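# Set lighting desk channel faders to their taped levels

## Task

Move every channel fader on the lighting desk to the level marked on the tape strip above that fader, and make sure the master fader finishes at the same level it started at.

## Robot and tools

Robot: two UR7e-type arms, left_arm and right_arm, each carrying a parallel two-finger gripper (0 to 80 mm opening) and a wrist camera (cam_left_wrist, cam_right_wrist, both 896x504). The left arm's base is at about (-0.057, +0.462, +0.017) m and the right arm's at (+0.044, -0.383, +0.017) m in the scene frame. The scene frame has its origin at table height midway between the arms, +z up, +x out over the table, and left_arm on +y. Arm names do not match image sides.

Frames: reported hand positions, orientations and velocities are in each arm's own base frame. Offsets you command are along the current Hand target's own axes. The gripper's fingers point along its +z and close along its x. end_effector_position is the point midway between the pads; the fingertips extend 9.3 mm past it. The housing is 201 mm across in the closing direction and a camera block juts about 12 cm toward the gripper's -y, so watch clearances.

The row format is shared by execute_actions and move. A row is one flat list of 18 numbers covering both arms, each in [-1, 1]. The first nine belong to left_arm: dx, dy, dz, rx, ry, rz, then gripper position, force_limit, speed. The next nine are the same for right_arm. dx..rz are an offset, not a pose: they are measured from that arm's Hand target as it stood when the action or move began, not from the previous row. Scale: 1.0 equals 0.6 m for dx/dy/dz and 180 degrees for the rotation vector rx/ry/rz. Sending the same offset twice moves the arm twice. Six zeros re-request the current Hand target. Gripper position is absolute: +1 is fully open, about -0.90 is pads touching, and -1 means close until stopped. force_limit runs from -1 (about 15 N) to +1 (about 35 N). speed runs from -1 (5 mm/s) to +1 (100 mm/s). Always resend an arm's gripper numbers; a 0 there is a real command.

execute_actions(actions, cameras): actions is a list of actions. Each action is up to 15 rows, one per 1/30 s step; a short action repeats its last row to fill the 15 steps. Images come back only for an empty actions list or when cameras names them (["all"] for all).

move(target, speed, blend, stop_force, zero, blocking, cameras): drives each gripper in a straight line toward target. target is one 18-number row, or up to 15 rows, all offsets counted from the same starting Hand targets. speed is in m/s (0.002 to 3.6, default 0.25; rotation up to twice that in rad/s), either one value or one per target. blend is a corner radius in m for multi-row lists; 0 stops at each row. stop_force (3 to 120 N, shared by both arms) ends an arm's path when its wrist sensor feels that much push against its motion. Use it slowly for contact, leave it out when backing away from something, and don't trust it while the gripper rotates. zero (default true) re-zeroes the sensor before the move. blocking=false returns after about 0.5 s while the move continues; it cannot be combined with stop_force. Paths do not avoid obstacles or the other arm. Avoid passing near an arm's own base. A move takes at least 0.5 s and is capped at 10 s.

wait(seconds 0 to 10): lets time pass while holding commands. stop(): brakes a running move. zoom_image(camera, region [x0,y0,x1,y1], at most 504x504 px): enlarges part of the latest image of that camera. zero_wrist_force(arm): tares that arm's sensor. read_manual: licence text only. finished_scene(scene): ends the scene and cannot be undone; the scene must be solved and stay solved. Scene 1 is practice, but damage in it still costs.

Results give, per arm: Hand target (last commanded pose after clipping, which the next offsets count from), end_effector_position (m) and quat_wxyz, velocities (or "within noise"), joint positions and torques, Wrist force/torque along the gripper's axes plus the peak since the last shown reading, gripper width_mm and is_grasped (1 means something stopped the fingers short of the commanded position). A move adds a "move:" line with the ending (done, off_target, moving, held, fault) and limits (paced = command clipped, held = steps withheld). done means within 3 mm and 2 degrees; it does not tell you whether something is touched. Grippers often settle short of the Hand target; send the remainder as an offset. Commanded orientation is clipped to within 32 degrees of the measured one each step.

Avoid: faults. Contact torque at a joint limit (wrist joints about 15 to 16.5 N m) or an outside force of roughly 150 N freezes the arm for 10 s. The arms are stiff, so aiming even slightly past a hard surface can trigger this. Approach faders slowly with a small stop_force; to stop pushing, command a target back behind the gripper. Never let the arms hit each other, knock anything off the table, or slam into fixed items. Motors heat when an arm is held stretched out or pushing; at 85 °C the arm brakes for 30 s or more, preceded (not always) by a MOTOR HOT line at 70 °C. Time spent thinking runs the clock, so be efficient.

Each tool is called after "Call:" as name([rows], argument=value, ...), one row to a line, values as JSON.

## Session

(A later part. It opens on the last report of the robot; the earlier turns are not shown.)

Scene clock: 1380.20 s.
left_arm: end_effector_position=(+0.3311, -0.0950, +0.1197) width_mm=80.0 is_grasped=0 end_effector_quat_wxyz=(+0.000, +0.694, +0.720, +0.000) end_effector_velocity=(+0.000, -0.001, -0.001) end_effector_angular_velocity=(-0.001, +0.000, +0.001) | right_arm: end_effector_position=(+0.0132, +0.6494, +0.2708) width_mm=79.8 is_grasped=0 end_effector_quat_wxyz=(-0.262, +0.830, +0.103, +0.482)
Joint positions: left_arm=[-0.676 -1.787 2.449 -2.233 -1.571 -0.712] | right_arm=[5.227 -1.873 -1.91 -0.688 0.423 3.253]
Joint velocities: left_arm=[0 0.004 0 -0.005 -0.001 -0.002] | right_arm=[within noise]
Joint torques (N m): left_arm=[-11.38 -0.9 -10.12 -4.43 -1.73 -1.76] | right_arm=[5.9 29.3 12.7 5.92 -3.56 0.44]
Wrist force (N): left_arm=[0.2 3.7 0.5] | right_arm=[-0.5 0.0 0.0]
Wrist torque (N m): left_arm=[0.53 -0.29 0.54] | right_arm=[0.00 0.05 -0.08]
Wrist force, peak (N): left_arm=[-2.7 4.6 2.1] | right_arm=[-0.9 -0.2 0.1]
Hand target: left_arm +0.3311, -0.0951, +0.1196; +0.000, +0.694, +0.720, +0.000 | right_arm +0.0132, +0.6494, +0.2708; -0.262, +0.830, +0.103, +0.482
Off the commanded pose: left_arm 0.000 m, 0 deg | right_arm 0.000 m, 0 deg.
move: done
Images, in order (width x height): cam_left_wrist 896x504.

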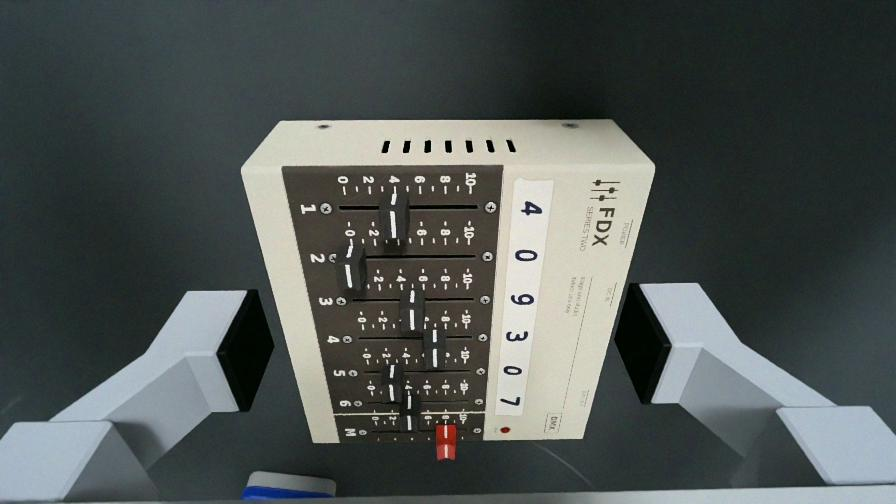

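Call:
move([
  [-0.0294,0.0191,0.1083,0,0,0,1,-1,1,0,0,0,0,0,0,0.996,1,1],
  [-0.0294,0.0191,0.1083,0,0,0,-1,-1,0.7,0,0,0,0,0,0,0.996,1,1],
], speed=0.25, cameras=["cam_left_wrist"])

Call:
zoom_image(camera="cam_left_wrist", region=[395, 240, 495, 380])

Scene clock: 1401.77 s.
left_arm: end_effector_position=(+0.3432, -0.1124, +0.0547) width_mm=9.0 is_grasped=1 end_effector_quat_wxyz=(+0.000, +0.694, +0.720, +0.000) | right_arm: end_effector_position=(+0.0132, +0.6494, +0.2708) width_mm=79.8 is_grasped=0 end_effector_quat_wxyz=(-0.262, +0.830, +0.103, +0.482)
Joint positions: left_arm=[-0.694 -1.562 2.499 -2.508 -1.572 -0.73] | right_arm=[5.227 -1.873 -1.91 -0.688 0.423 3.253]
Joint torques (N m): left_arm=[8.97 -7.66 -25.11 -4.41 0.02 1.41] | right_arm=[-3.56 30.87 16.25 5.82 -1.94 1.35]
Wrist force (N): left_arm=[1.0 3.2 0.8] | right_arm=[-0.3 -0.3 0.0]
Wrist torque (N m): left_arm=[0.47 -0.31 0.54] | right_arm=[-0.04 0.03 -0.08]
Wrist force, peak (N): left_arm=[0.1 3.9 2.4] | right_arm=[-0.8 -0.4 0.1]
Hand target: left_arm +0.3432, -0.1124, +0.0547; +0.000, +0.694, +0.720, +0.000 | right_arm +0.0132, +0.6494, +0.2708; -0.262, +0.830, +0.103, +0.482
Off the commanded pose: left_arm 0.000 m, 0 deg | right_arm 0.000 m, 0 deg.
move: done
Images, in order (width x height): cam_left_wrist 896x504.

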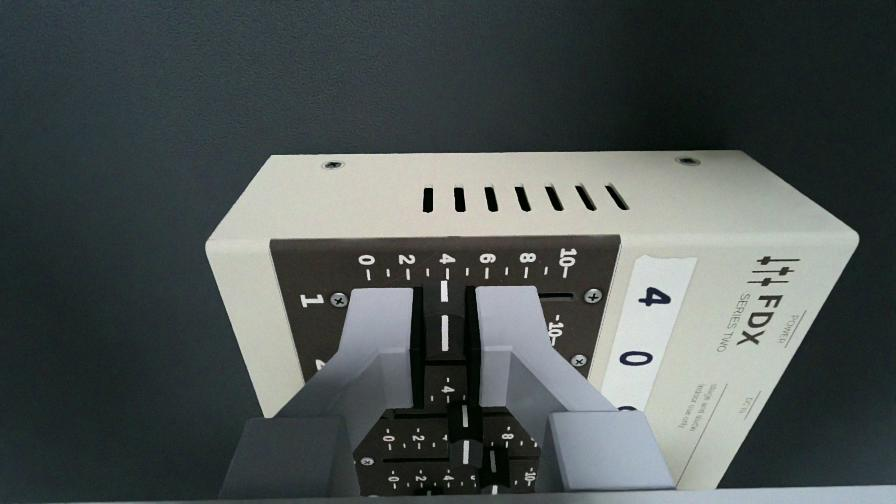

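Scaled by 3.600 from the camera's 896x504 image, which has a finer 1280x720 frame.

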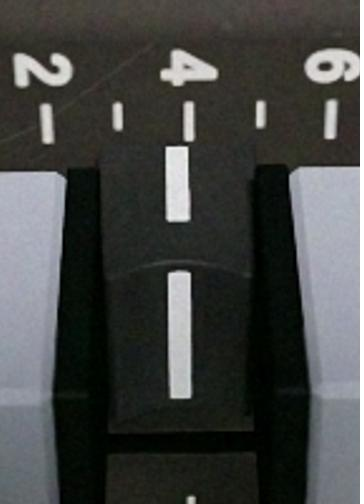

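Call:
move([
  [0.0013,0,0,0,0,0,-1,-1,0.7,0,0,0,0,0,0,0.996,1,1],
  [0.0013,0,0,0,0,0,1,-1,1,0,0,0,0,0,0,0.996,1,1],
  [0.0236,0.1821,0,0,0,0,-1,-1,0.7,0,0,0,0,0,0,0.996,1,1],
], speed=0.3, cameras=["cam_left_wrist"])

Call:
zoom_image(camera="cam_left_wrist", region=[395, 240, 495, 380])

Scene clock: 1413.67 s.
left_arm: end_effector_position=(+0.4519, -0.0943, +0.0546) width_mm=9.1 is_grasped=1 end_effector_quat_wxyz=(+0.000, +0.694, +0.720, +0.000) | right_arm: end_effector_position=(+0.0132, +0.6494, +0.2708) width_mm=79.8 is_grasped=0 end_effector_quat_wxyz=(-0.262, +0.830, +0.103, +0.482)
Joint positions: left_arm=[-0.498 -1.343 2.235 -2.462 -1.572 -0.534] | right_arm=[5.227 -1.873 -1.91 -0.688 0.423 3.253]
Joint torques (N m): left_arm=[10.47 -17.48 -25.32 -0.36 1.91 1.37] | right_arm=[-12.3 32.97 22.14 5.67 0.46 1.43]
Wrist force (N): left_arm=[-0.9 4.4 1.3] | right_arm=[-0.6 -0.3 0.1]
Wrist torque (N m): left_arm=[0.51 -0.30 0.44] | right_arm=[-0.03 0.06 -0.09]
Wrist force, peak (N): left_arm=[0.9 6.7 0.4] | right_arm=[-0.9 -0.3 0.1]
Hand target: left_arm +0.4518, -0.0943, +0.0546; +0.000, +0.694, +0.720, +0.000 | right_arm +0.0132, +0.6494, +0.2708; -0.262, +0.830, +0.103, +0.482
Off the commanded pose: left_arm 0.000 m, 0 deg | right_arm 0.000 m, 0 deg.
move: done
Images, in order (width x height): cam_left_wrist 896x504.

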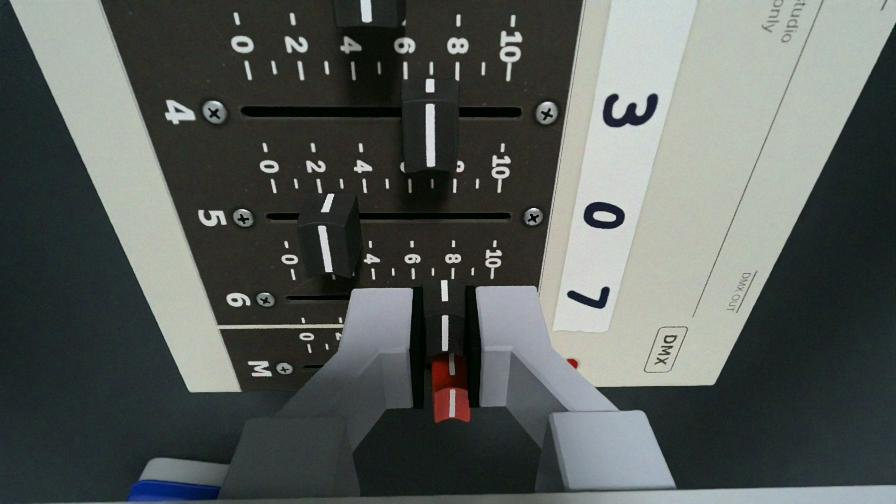

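Scaled by 3.600 from the camera's 896x504 image, which has a finer 1280x720 frame.

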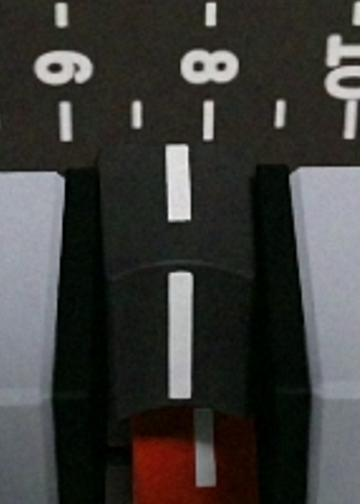

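Call:
move(target=[0,0,0,0,0,0,1,-1,1,0,0,0,0,0,0,0.996,1,1], cameras=["cam_left_wrist"])

Call:
zoom_image(camera="cam_left_wrist", region=[200, 200, 600, 400])

Scene clock: 1456.33 s.
left_arm: end_effector_position=(+0.4519, -0.0943, +0.0546) width_mm=80.0 is_grasped=0 end_effector_quat_wxyz=(+0.000, +0.694, +0.720, +0.000) | right_arm: end_effector_position=(+0.0132, +0.6494, +0.2708) width_mm=79.8 is_grasped=0 end_effector_quat_wxyz=(-0.262, +0.830, +0.103, +0.482)
Joint positions: left_arm=[-0.498 -1.343 2.235 -2.462 -1.572 -0.534] | right_arm=[5.227 -1.873 -1.91 -0.688 0.423 3.253]
Joint torques (N m): left_arm=[8.24 -19.63 -16.45 -0.47 1.97 1.15] | right_arm=[-13.16 34.01 24.93 5.66 0.34 1.33]
Wrist force (N): left_arm=[0.7 3.4 0.5] | right_arm=[-0.5 0.1 0.0]
Wrist torque (N m): left_arm=[0.49 -0.34 0.42] | right_arm=[0.01 0.06 -0.09]
Wrist force, peak (N): left_arm=[-0.7 4.5 0.9] | right_arm=[-0.9 -0.2 -0.1]
Hand target: left_arm +0.4518, -0.0943, +0.0546; +0.000, +0.694, +0.720, +0.000 | right_arm +0.0132, +0.6494, +0.2708; -0.262, +0.830, +0.103, +0.482
Off the commanded pose: left_arm 0.000 m, 0 deg | right_arm 0.000 m, 0 deg.
move: done
Images, in order (width x height): cam_left_wrist 896x504.

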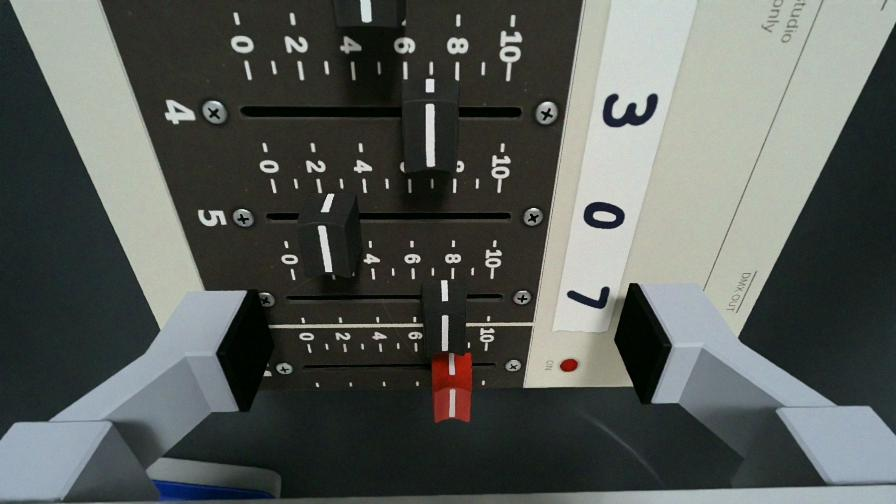

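Scaled by 1.260 from the camera's 896x504 image, which has a finer 1280x720 frame.

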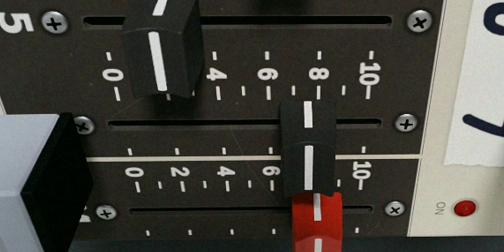

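Call:
move(target=[-0.0223,-0.1821,0,0,0,0,1,-1,1,0,0,0,0,0,0,0.996,1,1], speed=0.3, cameras=["cam_left_wrist"])

Call:
zoom_image(camera="cam_left_wrist", region=[310, 240, 610, 400])

Scene clock: 1495.77 s.
left_arm: end_effector_position=(+0.3432, -0.1115, +0.0547) width_mm=80.0 is_grasped=0 end_effector_quat_wxyz=(+0.000, +0.694, +0.720, +0.000) | right_arm: end_effector_position=(+0.0132, +0.6494, +0.2708) width_mm=79.8 is_grasped=0 end_effector_quat_wxyz=(-0.262, +0.830, +0.103, +0.482)
Joint positions: left_arm=[-0.692 -1.563 2.5 -2.508 -1.571 -0.728] | right_arm=[5.227 -1.873 -1.91 -0.688 0.423 3.253]
Joint torques (N m): left_arm=[-11.86 -23.34 -5.4 -4.53 -0.87 -1.76] | right_arm=[-12.01 36.04 28.42 5.65 0.57 1.38]
Wrist force (N): left_arm=[0.2 3.4 0.5] | right_arm=[-0.6 0.0 0.1]
Wrist torque (N m): left_arm=[0.49 -0.29 0.53] | right_arm=[0.00 0.08 -0.08]
Wrist force, peak (N): left_arm=[0.9 6.8 0.2] | right_arm=[-0.8 -0.3 -0.1]
Hand target: left_arm +0.3431, -0.1116, +0.0547; +0.000, +0.694, +0.720, +0.000 | right_arm +0.0132, +0.6494, +0.2708; -0.262, +0.830, +0.103, +0.482
Off the commanded pose: left_arm 0.000 m, 0 deg | right_arm 0.000 m, 0 deg.
move: done
Images, in order (width x height): cam_left_wrist 896x504.

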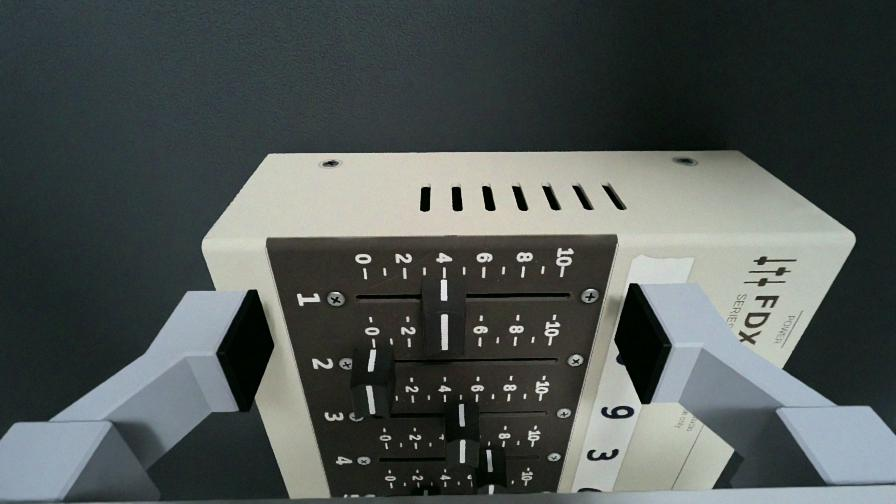

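Scaled by 1.680 from the camera's 896x504 image, which has a finer 1280x720 frame.

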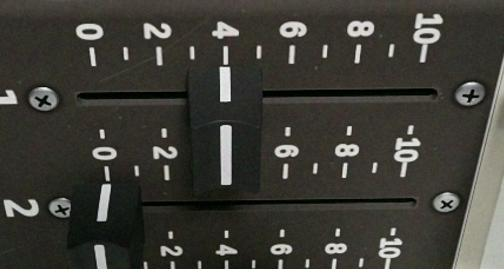

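Call:
move(target=[0.0223,0.1821,0,0,0,0,1,-1,1,0,0,0,0,0,0,0.996,1,1], speed=0.3, cameras=["cam_left_wrist"])

Call:
zoom_image(camera="cam_left_wrist", region=[200, 200, 600, 400])

Scene clock: 1518.17 s.
left_arm: end_effector_position=(+0.4518, -0.0944, +0.0546) width_mm=80.0 is_grasped=0 end_effector_quat_wxyz=(+0.000, +0.694, +0.720, +0.000) | right_arm: end_effector_position=(+0.0132, +0.6494, +0.2708) width_mm=79.8 is_grasped=0 end_effector_quat_wxyz=(-0.262, +0.830, +0.103, +0.482)
Joint positions: left_arm=[-0.498 -1.343 2.235 -2.462 -1.572 -0.534] | right_arm=[5.227 -1.873 -1.91 -0.688 0.423 3.253]
Joint torques (N m): left_arm=[9.47 -18.1 -26.51 -3.7 0.54 1.4] | right_arm=[-12.99 36.5 28.38 5.53 0.48 1.38]
Wrist force (N): left_arm=[0.6 3.6 0.5] | right_arm=[-0.4 -0.3 -0.2]
Wrist torque (N m): left_arm=[0.52 -0.32 0.42] | right_arm=[-0.03 0.04 -0.09]
Wrist force, peak (N): left_arm=[0.8 6.8 0.5] | right_arm=[-0.9 -0.2 0.1]
Hand target: left_arm +0.4518, -0.0943, +0.0546; +0.000, +0.694, +0.720, +0.000 | right_arm +0.0132, +0.6494, +0.2708; -0.262, +0.830, +0.103, +0.482
Off the commanded pose: left_arm 0.000 m, 0 deg | right_arm 0.000 m, 0 deg.
move: done
Images, in order (width x height): cam_left_wrist 896x504.

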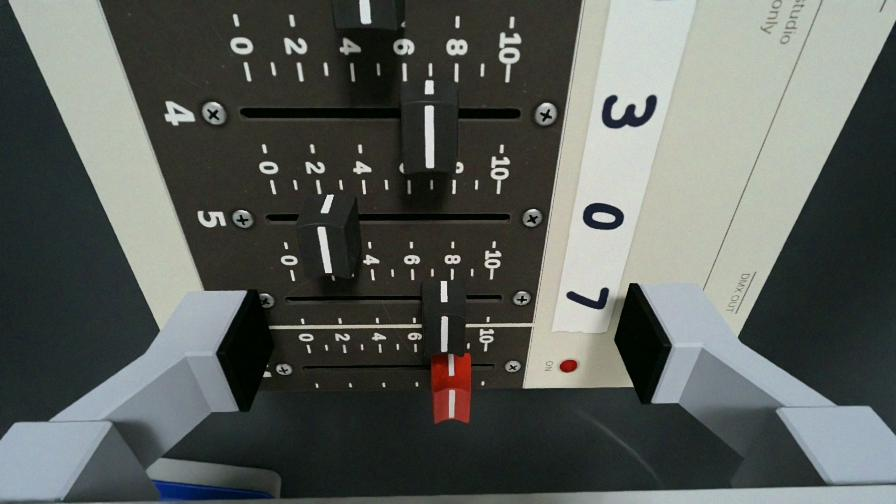

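Scaled by 1.260 from the camera's 896x504 image, which has a finer 1280x720 frame.

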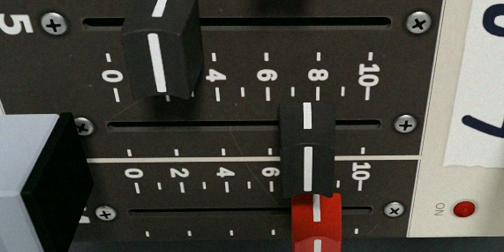

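Call:
execute_actions(actions=[])

Scene clock: 1574.50 s.
left_arm: end_effector_position=(+0.4518, -0.0943, +0.0546) width_mm=80.0 is_grasped=0 end_effector_quat_wxyz=(+0.000, +0.694, +0.720, +0.000) | right_arm: end_effector_position=(+0.0132, +0.6494, +0.2708) width_mm=79.8 is_grasped=0 end_effector_quat_wxyz=(-0.262, +0.830, +0.103, +0.482)
Joint positions: left_arm=[-0.498 -1.343 2.235 -2.462 -1.572 -0.534] | right_arm=[5.227 -1.873 -1.91 -0.688 0.423 3.253]
Joint velocities: within noise
Joint torques (N m): left_arm=[10.42 -18.36 -27.13 -0.53 1.95 1.27] | right_arm=[-12.22 38.27 28.86 5.45 0.59 1.28]
Wrist force (N): left_arm=[0.6 3.5 0.5] | right_arm=[-0.7 -0.2 0.0]
Wrist torque (N m): left_arm=[0.51 -0.33 0.42] | right_arm=[-0.02 0.07 -0.08]
Wrist force, peak (N): left_arm=[0.7 3.8 0.5] | right_arm=[-0.8 0.0 0.1]
Hand target: left_arm +0.4518, -0.0943, +0.0546; +0.000, +0.694, +0.720, +0.000 | right_arm +0.0132, +0.6494, +0.2708; -0.262, +0.830, +0.103, +0.482
Tool commands: left_gripper/position=+1.0 left_gripper/force_limit=-1.0 left_gripper/speed=+1.0 right_gripper/position=+0.996 right_gripper/force_limit=+1.0 right_gripper/speed=+1.0
Off the commanded pose: left_arm 0.000 m, 0 deg | right_arm 0.000 m, 0 deg.

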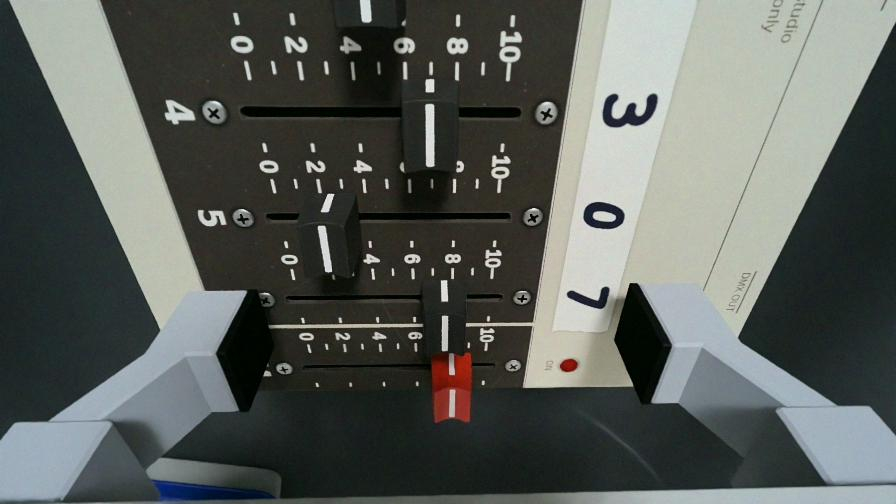

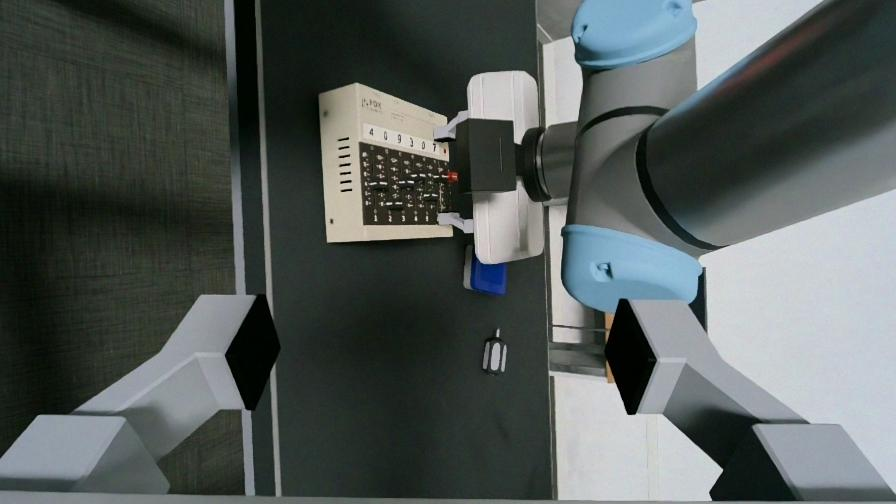

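Call:
zoom_image(camera="cam_left_wrist", region=[150, 80, 590, 240])

Call:
zoom_image(camera="cam_left_wrist", region=[230, 260, 550, 390])

Scaled by 1.145 from the camera's 896x504 image, which has a finer 1280x720 frame.

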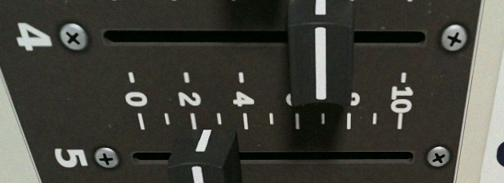

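Scaled by 1.575 from the camera's 896x504 image, which has a finer 1280x720 frame.

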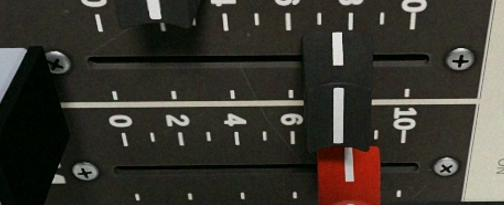

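Call:
zoom_image(camera="cam_right_wrist", region=[310, 80, 480, 250])

Scaled by 2.965 from the camera's 896x504 image, which has a finer 1280x720 frame.

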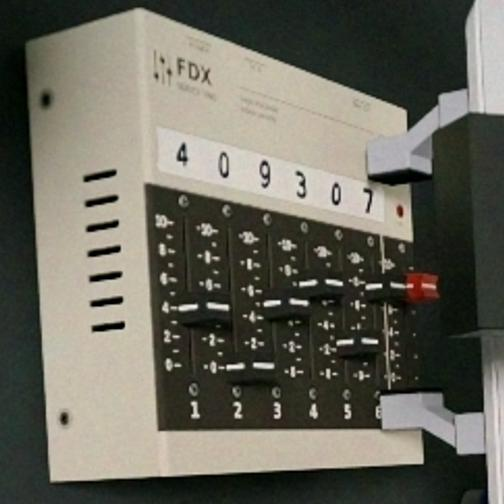

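Call:
move(target=[0, -0.25, -0.35, -0.08, -0.06, 0.07, 1, -1, 1, 0, 0, 0, 0, 0, 0, 0.996, 1, 1], speed=0.2, cameras=["cam_left_wrist"])

Scene clock: 1721.90 s.
left_arm: end_effector_position=(+0.3021, -0.0996, +0.2647) width_mm=80.0 is_grasped=0 end_effector_quat_wxyz=(+0.154, +0.760, +0.631, +0.024) | right_arm: end_effector_position=(+0.0132, +0.6494, +0.2708) width_mm=79.8 is_grasped=0 end_effector_quat_wxyz=(-0.262, +0.830, +0.103, +0.482)
Joint positions: left_arm=[-0.76 -2.235 2.381 -2.03 -1.559 -0.572] | right_arm=[5.227 -1.873 -1.91 -0.688 0.423 3.253]
Joint torques (N m): left_arm=[-4.5 -4.21 -14.32 -0.8 -1.65 0.77] | right_arm=[-11.94 39.55 28.68 5.32 0.38 1.34]
Wrist force (N): left_arm=[0.2 2.6 0.3] | right_arm=[-0.6 -0.3 0.0]
Wrist torque (N m): left_arm=[0.38 -0.23 0.36] | right_arm=[-0.03 0.07 -0.09]
Wrist force, peak (N): left_arm=[0.8 5.3 2.0] | right_arm=[-0.8 -0.1 0.3]
Hand target: left_arm +0.3021, -0.0995, +0.2647; +0.154, +0.760, +0.631, +0.024 | right_arm +0.0132, +0.6494, +0.2708; -0.262, +0.830, +0.103, +0.482
Off the commanded pose: left_arm 0.000 m, 0 deg | right_arm 0.000 m, 0 deg.
move: done
Images, in order (width x height): cam_left_wrist 896x504.

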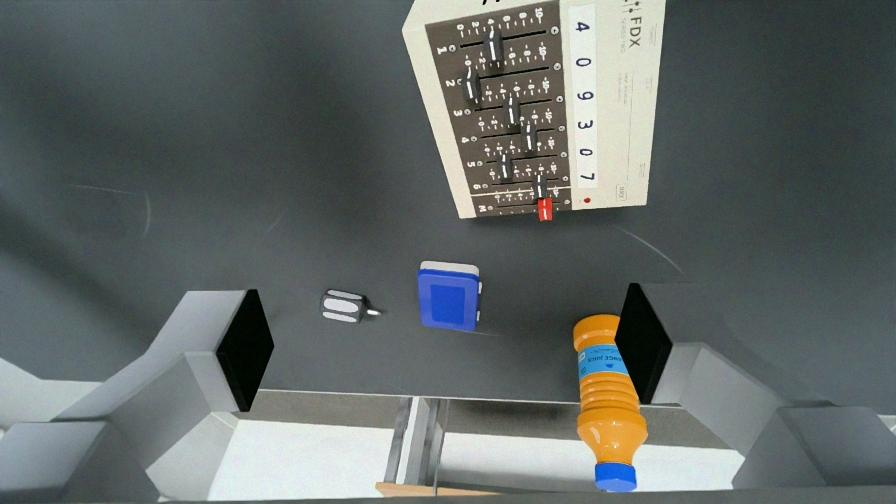

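Call:
move(target=[0.0421, -0.0024, 0.2817, 0.0796, 0.0603, -0.0696, 1, -1, 1, 0, 0, 0, 0, 0, 0, 0.996, 1, 1], speed=0.3, cameras=["cam_left_wrist"])

Call:
zoom_image(camera="cam_left_wrist", region=[240, 140, 660, 300])

Scene clock: 1745.57 s.
left_arm: end_effector_position=(+0.3450, -0.1093, +0.0996) width_mm=80.0 is_grasped=0 end_effector_quat_wxyz=(+0.000, +0.695, +0.719, +0.000) end_effector_velocity=(+0.000, +0.000, -0.002) end_effector_angular_velocity=(+0.002, +0.003, +0.002) | right_arm: end_effector_position=(+0.0132, +0.6494, +0.2708) width_mm=79.8 is_grasped=0 end_effector_quat_wxyz=(-0.262, +0.830, +0.103, +0.482)
Joint positions: left_arm=[-0.685 -1.687 2.441 -2.325 -1.57 -0.719] | right_arm=[5.227 -1.873 -1.91 -0.688 0.423 3.253]
Joint velocities: left_arm=[0.001 0.005 0 -0.001 0 -0.001] | right_arm=[within noise]
Joint torques (N m): left_arm=[-12.06 -5.63 -9.12 -3.77 1.94 -1.75] | right_arm=[-12.34 41.7 27.99 5.26 0.35 1.41]
Wrist force (N): left_arm=[0.4 3.5 0.5] | right_arm=[-0.5 -0.1 0.1]
Wrist torque (N m): left_arm=[0.48 -0.32 0.53] | right_arm=[-0.01 0.05 -0.08]
Wrist force, peak (N): left_arm=[0.0 4.7 3.4] | right_arm=[-0.8 -0.3 0.1]
Hand target: left_arm +0.3450, -0.1093, +0.0995; +0.000, +0.695, +0.719, +0.000 | right_arm +0.0132, +0.6494, +0.2708; -0.262, +0.830, +0.103, +0.482
Off the commanded pose: left_arm 0.000 m, 0 deg | right_arm 0.000 m, 0 deg.
move: done
Images, in order (width x height): cam_left_wrist 896x504.

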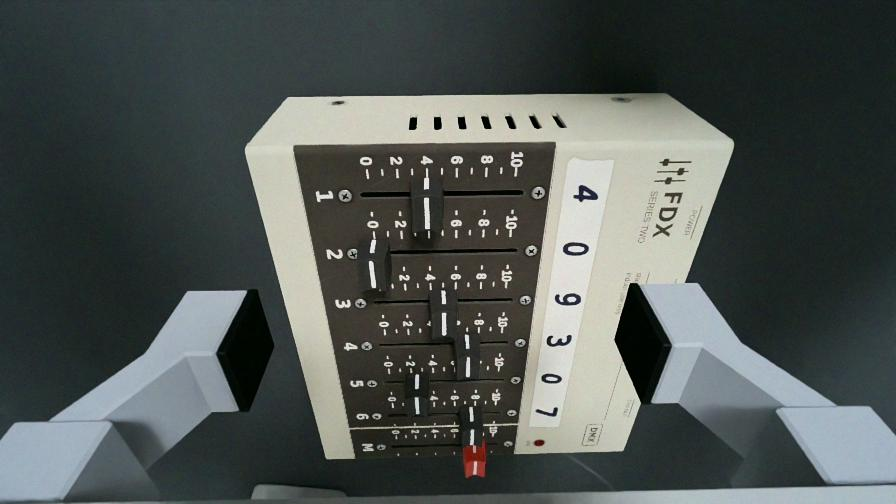

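Scaled by 1.200 from the camera's 896x504 image, which has a finer 1280x720 frame.

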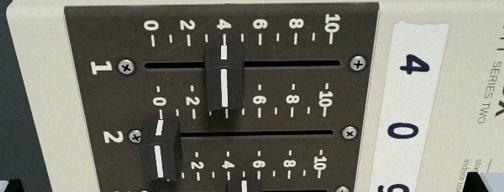

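Call:
move([
  [-0.0088, -0.0075, 0.0758, 0, 0, 0, 1, -1, 1, 0, 0, 0, 0, 0, 0, 0.996, 1, 1],
  [-0.0088, -0.0075, 0.0758, 0, 0, 0, -1, -1, 0.7, 0, 0, 0, 0, 0, 0, 0.996, 1, 1],
], speed=0.25, cameras=["cam_left_wrist"])

Call:
zoom_image(camera="cam_left_wrist", region=[395, 240, 495, 380])

Scene clock: 1765.33 s.
left_arm: end_effector_position=(+0.3407, -0.1147, +0.0541) width_mm=9.1 is_grasped=1 end_effector_quat_wxyz=(+0.000, +0.695, +0.719, +0.000) | right_arm: end_effector_position=(+0.0132, +0.6494, +0.2708) width_mm=79.8 is_grasped=0 end_effector_quat_wxyz=(-0.262, +0.830, +0.103, +0.482)
Joint positions: left_arm=[-0.705 -1.564 2.504 -2.511 -1.57 -0.74] | right_arm=[5.227 -1.873 -1.91 -0.688 0.423 3.253]
Joint torques (N m): left_arm=[9.41 -7.71 -25.78 -4.47 1.92 1.39] | right_arm=[-13.12 43.02 29.11 5.16 0.43 1.31]
Wrist force (N): left_arm=[1.3 3.2 0.5] | right_arm=[-0.3 -0.1 0.3]
Wrist torque (N m): left_arm=[0.46 -0.32 0.53] | right_arm=[-0.02 0.03 -0.09]
Wrist force, peak (N): left_arm=[0.5 3.9 0.7] | right_arm=[-0.9 -0.1 0.1]
Hand target: left_arm +0.3407, -0.1147, +0.0541; +0.000, +0.695, +0.719, +0.000 | right_arm +0.0132, +0.6494, +0.2708; -0.262, +0.830, +0.103, +0.482
Off the commanded pose: left_arm 0.000 m, 0 deg | right_arm 0.000 m, 0 deg.
move: done
Images, in order (width x height): cam_left_wrist 896x504.

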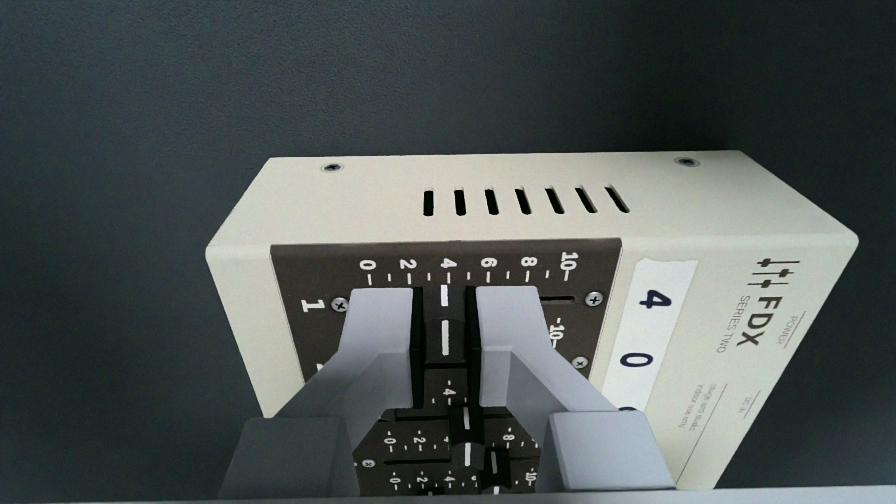

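Scaled by 3.600 from the camera's 896x504 image, which has a finer 1280x720 frame.

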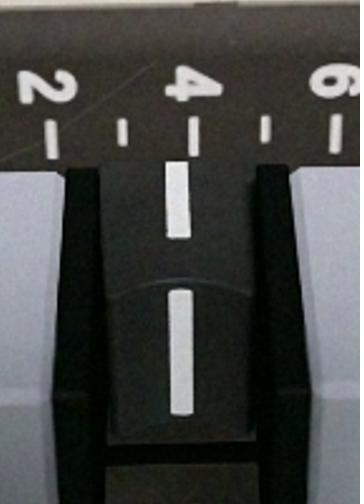

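Call:
move([
  [0.0018, 0, 0, 0, 0, 0, -1, -1, 0.7, 0, 0, 0, 0, 0, 0, 0.996, 1, 1],
  [0.0018, 0, 0, 0, 0, 0, 1, -1, 1, 0, 0, 0, 0, 0, 0, 0.996, 1, 1],
  [0.0214, 0.1837, 0, 0, 0, 0, -1, -1, 0.7, 0, 0, 0, 0, 0, 0, 0.996, 1, 1],
], speed=0.25, cameras=["cam_left_wrist"])

Call:
zoom_image(camera="cam_left_wrist", region=[395, 240, 495, 380])

Scene clock: 1783.43 s.
left_arm: end_effector_position=(+0.4504, -0.0981, +0.0542) width_mm=9.2 is_grasped=1 end_effector_quat_wxyz=(+0.000, +0.695, +0.719, +0.000) | right_arm: end_effector_position=(+0.0132, +0.6494, +0.2708) width_mm=79.8 is_grasped=0 end_effector_quat_wxyz=(-0.262, +0.830, +0.103, +0.482)
Joint positions: left_arm=[-0.508 -1.344 2.237 -2.465 -1.57 -0.543] | right_arm=[5.227 -1.873 -1.91 -0.688 0.423 3.253]
Joint torques (N m): left_arm=[8.29 -17.75 -26.53 -1.49 1.97 1.3] | right_arm=[-13.38 43.86 29.17 4.89 0.46 1.37]
Wrist force (N): left_arm=[1.8 2.5 0.6] | right_arm=[-0.5 -0.1 0.0]
Wrist torque (N m): left_arm=[0.50 -0.32 0.43] | right_arm=[-0.01 0.05 -0.08]
Wrist force, peak (N): left_arm=[0.8 6.6 0.5] | right_arm=[-0.8 -0.4 -0.1]
Hand target: left_arm +0.4504, -0.0981, +0.0542; +0.000, +0.695, +0.719, +0.000 | right_arm +0.0132, +0.6494, +0.2708; -0.262, +0.830, +0.103, +0.482
Off the commanded pose: left_arm 0.000 m, 0 deg | right_arm 0.000 m, 0 deg.
move: done
Images, in order (width x height): cam_left_wrist 896x504.

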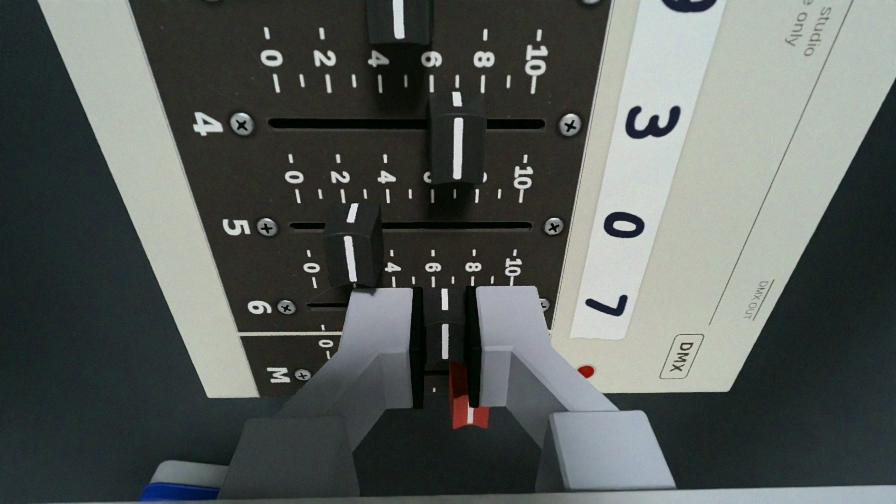

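Scaled by 3.600 from the camera's 896x504 image, which has a finer 1280x720 frame.

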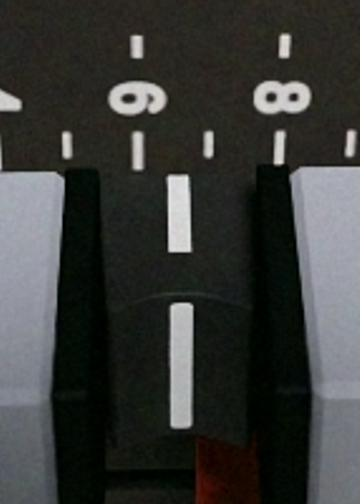

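Call:
move(target=[0.0031, 0, 0, 0, 0, 0, -1, -1, 0.7, 0, 0, 0, 0, 0, 0, 0.996, 1, 1], speed=0.25, cameras=["cam_left_wrist"])

Call:
zoom_image(camera="cam_left_wrist", region=[395, 240, 495, 380])

Scene clock: 1862.60 s.
left_arm: end_effector_position=(+0.4504, -0.0962, +0.0542) width_mm=9.2 is_grasped=1 end_effector_quat_wxyz=(+0.000, +0.695, +0.719, +0.000) | right_arm: end_effector_position=(+0.0132, +0.6494, +0.2708) width_mm=79.8 is_grasped=0 end_effector_quat_wxyz=(-0.262, +0.830, +0.103, +0.482)
Joint positions: left_arm=[-0.504 -1.344 2.239 -2.466 -1.57 -0.539] | right_arm=[5.227 -1.873 -1.91 -0.688 0.423 3.253]
Joint torques (N m): left_arm=[5.97 -34.1 -5.24 -3.83 1.8 0.95] | right_arm=[-13.21 43.53 28.67 5.12 0.3 1.37]
Wrist force (N): left_arm=[-1.0 6.8 2.1] | right_arm=[-0.2 0.0 0.0]
Wrist torque (N m): left_arm=[0.54 -0.33 0.44] | right_arm=[-0.01 0.01 -0.09]
Wrist force, peak (N): left_arm=[-0.9 6.9 2.1] | right_arm=[-0.9 0.0 -0.1]
Hand target: left_arm +0.4503, -0.0962, +0.0542; +0.000, +0.695, +0.719, +0.000 | right_arm +0.0132, +0.6494, +0.2708; -0.262, +0.830, +0.103, +0.482
Off the commanded pose: left_arm 0.000 m, 0 deg | right_arm 0.000 m, 0 deg.
move: done
Images, in order (width x height): cam_left_wrist 896x504.

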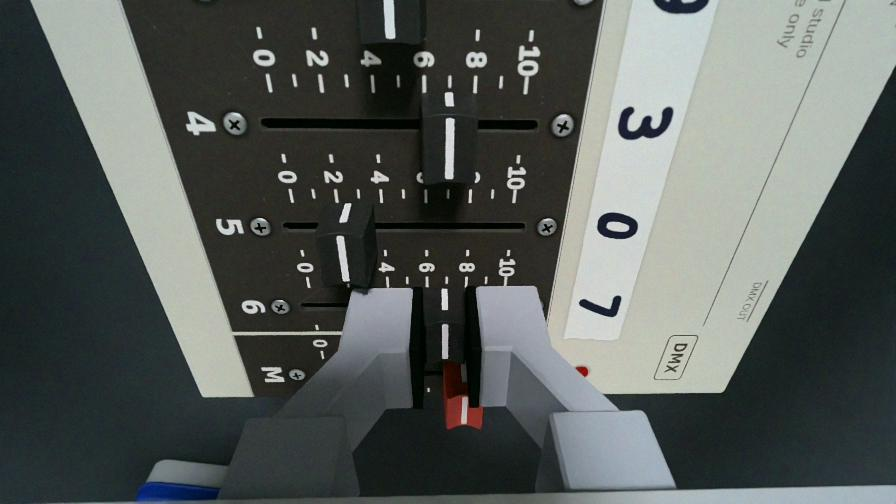

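Scaled by 3.600 from the camera's 896x504 image, which has a finer 1280x720 frame.

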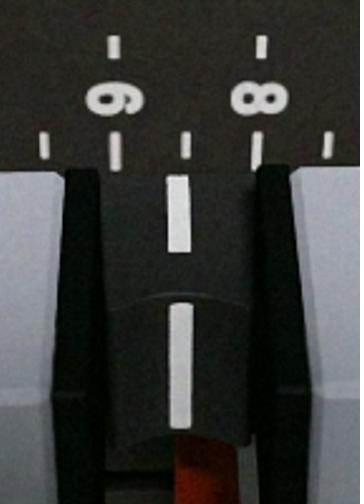

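Call:
move(target=[0.0074, 0, 0, 0, 0, 0, -1, -1, 0.7, 0, 0, 0, 0, 0, 0, 0.996, 1, 1], speed=0.25, cameras=["cam_left_wrist"])

Call:
zoom_image(camera="cam_left_wrist", region=[395, 240, 495, 380])

Scene clock: 1868.47 s.
left_arm: end_effector_position=(+0.4502, -0.0917, +0.0542) width_mm=9.2 is_grasped=1 end_effector_quat_wxyz=(+0.000, +0.695, +0.719, +0.000) | right_arm: end_effector_position=(+0.0132, +0.6494, +0.2708) width_mm=79.8 is_grasped=0 end_effector_quat_wxyz=(-0.262, +0.830, +0.103, +0.482)
Joint positions: left_arm=[-0.496 -1.347 2.242 -2.466 -1.57 -0.53] | right_arm=[5.227 -1.873 -1.91 -0.688 0.423 3.253]
Joint torques (N m): left_arm=[-0.98 -31.67 -7.43 -3.5 0.65 -0.59] | right_arm=[-12.79 42.74 28.24 4.91 0.64 1.35]
Wrist force (N): left_arm=[-1.3 8.0 2.5] | right_arm=[-0.6 -0.3 0.2]
Wrist torque (N m): left_arm=[0.54 -0.32 0.45] | right_arm=[-0.04 0.07 -0.08]
Wrist force, peak (N): left_arm=[-1.3 8.4 2.6] | right_arm=[-0.8 -0.5 -0.1]
Hand target: left_arm +0.4502, -0.0918, +0.0542; +0.000, +0.695, +0.719, +0.000 | right_arm +0.0132, +0.6494, +0.2708; -0.262, +0.830, +0.103, +0.482
Off the commanded pose: left_arm 0.000 m, 0 deg | right_arm 0.000 m, 0 deg.
move: done
Images, in order (width x height): cam_left_wrist 896x504.

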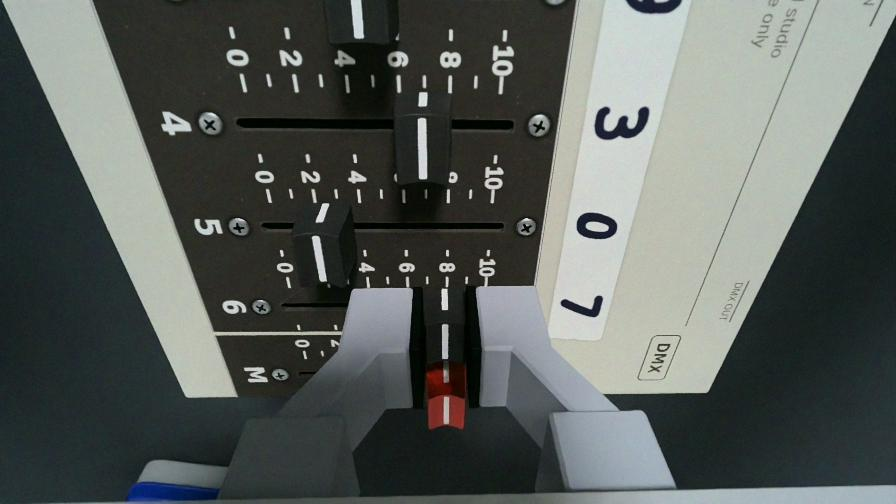

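Scaled by 3.600 from the camera's 896x504 image, which has a finer 1280x720 frame.

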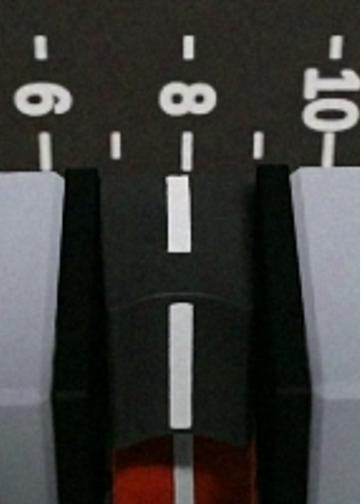

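Call:
move(target=[-0.0074, 0, 0, 0, 0, 0, -1, -1, 0.7, 0, 0, 0, 0, 0, 0, 0.996, 1, 1], speed=0.25, cameras=["cam_left_wrist"])

Call:
zoom_image(camera="cam_left_wrist", region=[395, 240, 495, 380])

Scene clock: 1875.83 s.
left_arm: end_effector_position=(+0.4503, -0.0963, +0.0542) width_mm=9.2 is_grasped=1 end_effector_quat_wxyz=(+0.000, +0.695, +0.719, +0.000) | right_arm: end_effector_position=(+0.0132, +0.6494, +0.2708) width_mm=79.8 is_grasped=0 end_effector_quat_wxyz=(-0.262, +0.830, +0.103, +0.482)
Joint positions: left_arm=[-0.505 -1.344 2.239 -2.466 -1.57 -0.539] | right_arm=[5.227 -1.873 -1.91 -0.688 0.423 3.253]
Joint torques (N m): left_arm=[0.12 -21.2 -24.89 -0.76 -1.58 0.45] | right_arm=[-12.97 43.84 28.93 4.66 0.33 1.36]
Wrist force (N): left_arm=[2.4 -0.2 -0.1] | right_arm=[-0.4 -0.3 0.1]
Wrist torque (N m): left_arm=[0.47 -0.34 0.42] | right_arm=[-0.04 0.04 -0.08]
Wrist force, peak (N): left_arm=[-1.5 8.3 2.8] | right_arm=[-0.8 -0.2 -0.1]
Hand target: left_arm +0.4503, -0.0962, +0.0542; +0.000, +0.695, +0.719, +0.000 | right_arm +0.0132, +0.6494, +0.2708; -0.262, +0.830, +0.103, +0.482
Off the commanded pose: left_arm 0.000 m, 0 deg | right_arm 0.000 m, 0 deg.
move: done
Images, in order (width x height): cam_left_wrist 896x504.

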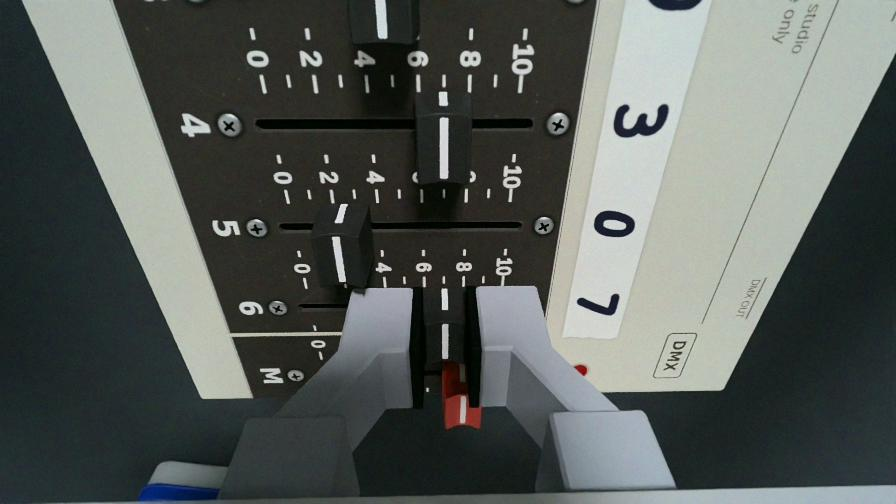

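Scaled by 3.600 from the camera's 896x504 image, which has a finer 1280x720 frame.

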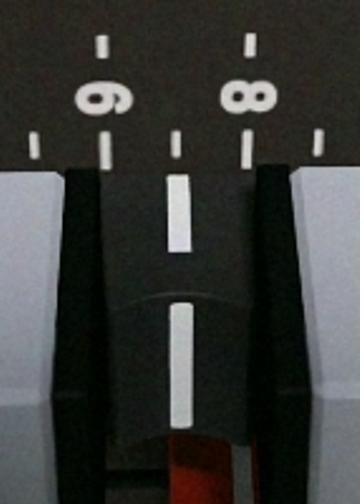

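Call:
move([
  [0, 0, 0, 0, 0, 0, 1, -1, 1, 0, 0, 0, 0, 0, 0, 0.996, 1, 1],
  [-0.0227, -0.1837, 0, 0, 0, 0, -1, -1, 0.7, 0, 0, 0, 0, 0, 0, 0.996, 1, 1],
], speed=0.25, cameras=["cam_left_wrist"])

Call:
zoom_image(camera="cam_left_wrist", region=[395, 240, 495, 380])

Scene clock: 1897.47 s.
left_arm: end_effector_position=(+0.3407, -0.1137, +0.0541) width_mm=9.1 is_grasped=1 end_effector_quat_wxyz=(+0.000, +0.695, +0.719, +0.000) | right_arm: end_effector_position=(+0.0132, +0.6494, +0.2708) width_mm=79.8 is_grasped=0 end_effector_quat_wxyz=(-0.262, +0.830, +0.103, +0.482)
Joint positions: left_arm=[-0.703 -1.565 2.505 -2.511 -1.57 -0.738] | right_arm=[5.227 -1.873 -1.91 -0.688 0.423 3.253]
Joint torques (N m): left_arm=[-11.56 -23.12 -5.85 -4.27 -1.82 -1.62] | right_arm=[-12.48 43.2 29.82 4.65 0.58 1.38]
Wrist force (N): left_arm=[1.4 3.2 0.7] | right_arm=[-0.6 0.0 0.0]
Wrist torque (N m): left_arm=[0.46 -0.33 0.54] | right_arm=[0.00 0.06 -0.07]
Wrist force, peak (N): left_arm=[1.0 6.9 0.3] | right_arm=[-0.9 -0.3 0.0]
Hand target: left_arm +0.3407, -0.1137, +0.0541; +0.000, +0.695, +0.719, +0.000 | right_arm +0.0132, +0.6494, +0.2708; -0.262, +0.830, +0.103, +0.482
Off the commanded pose: left_arm 0.000 m, 0 deg | right_arm 0.000 m, 0 deg.
move: done
Images, in order (width x height): cam_left_wrist 896x504.

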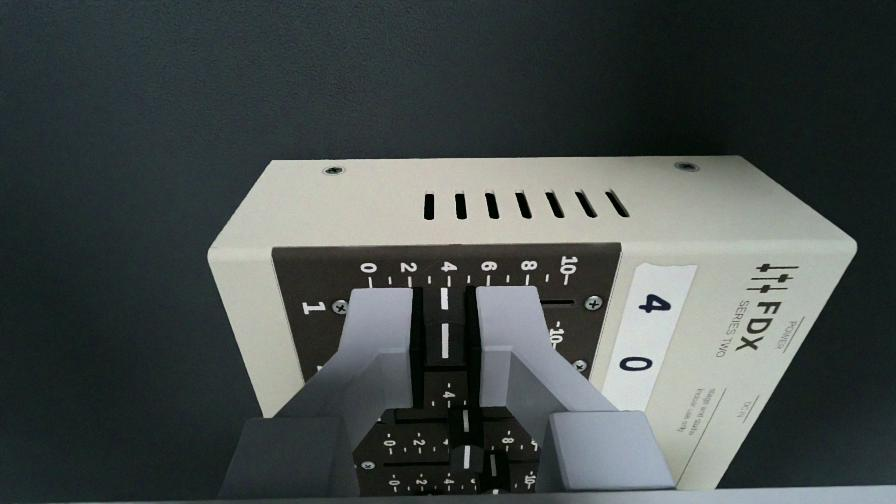

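Scaled by 3.600 from the camera's 896x504 image, which has a finer 1280x720 frame.

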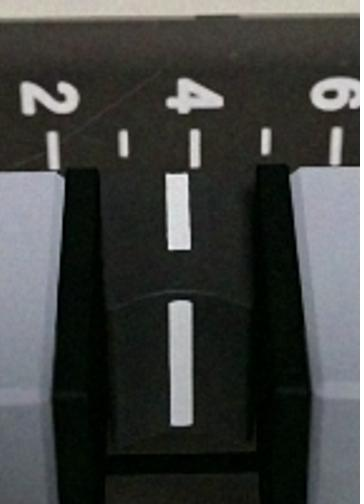

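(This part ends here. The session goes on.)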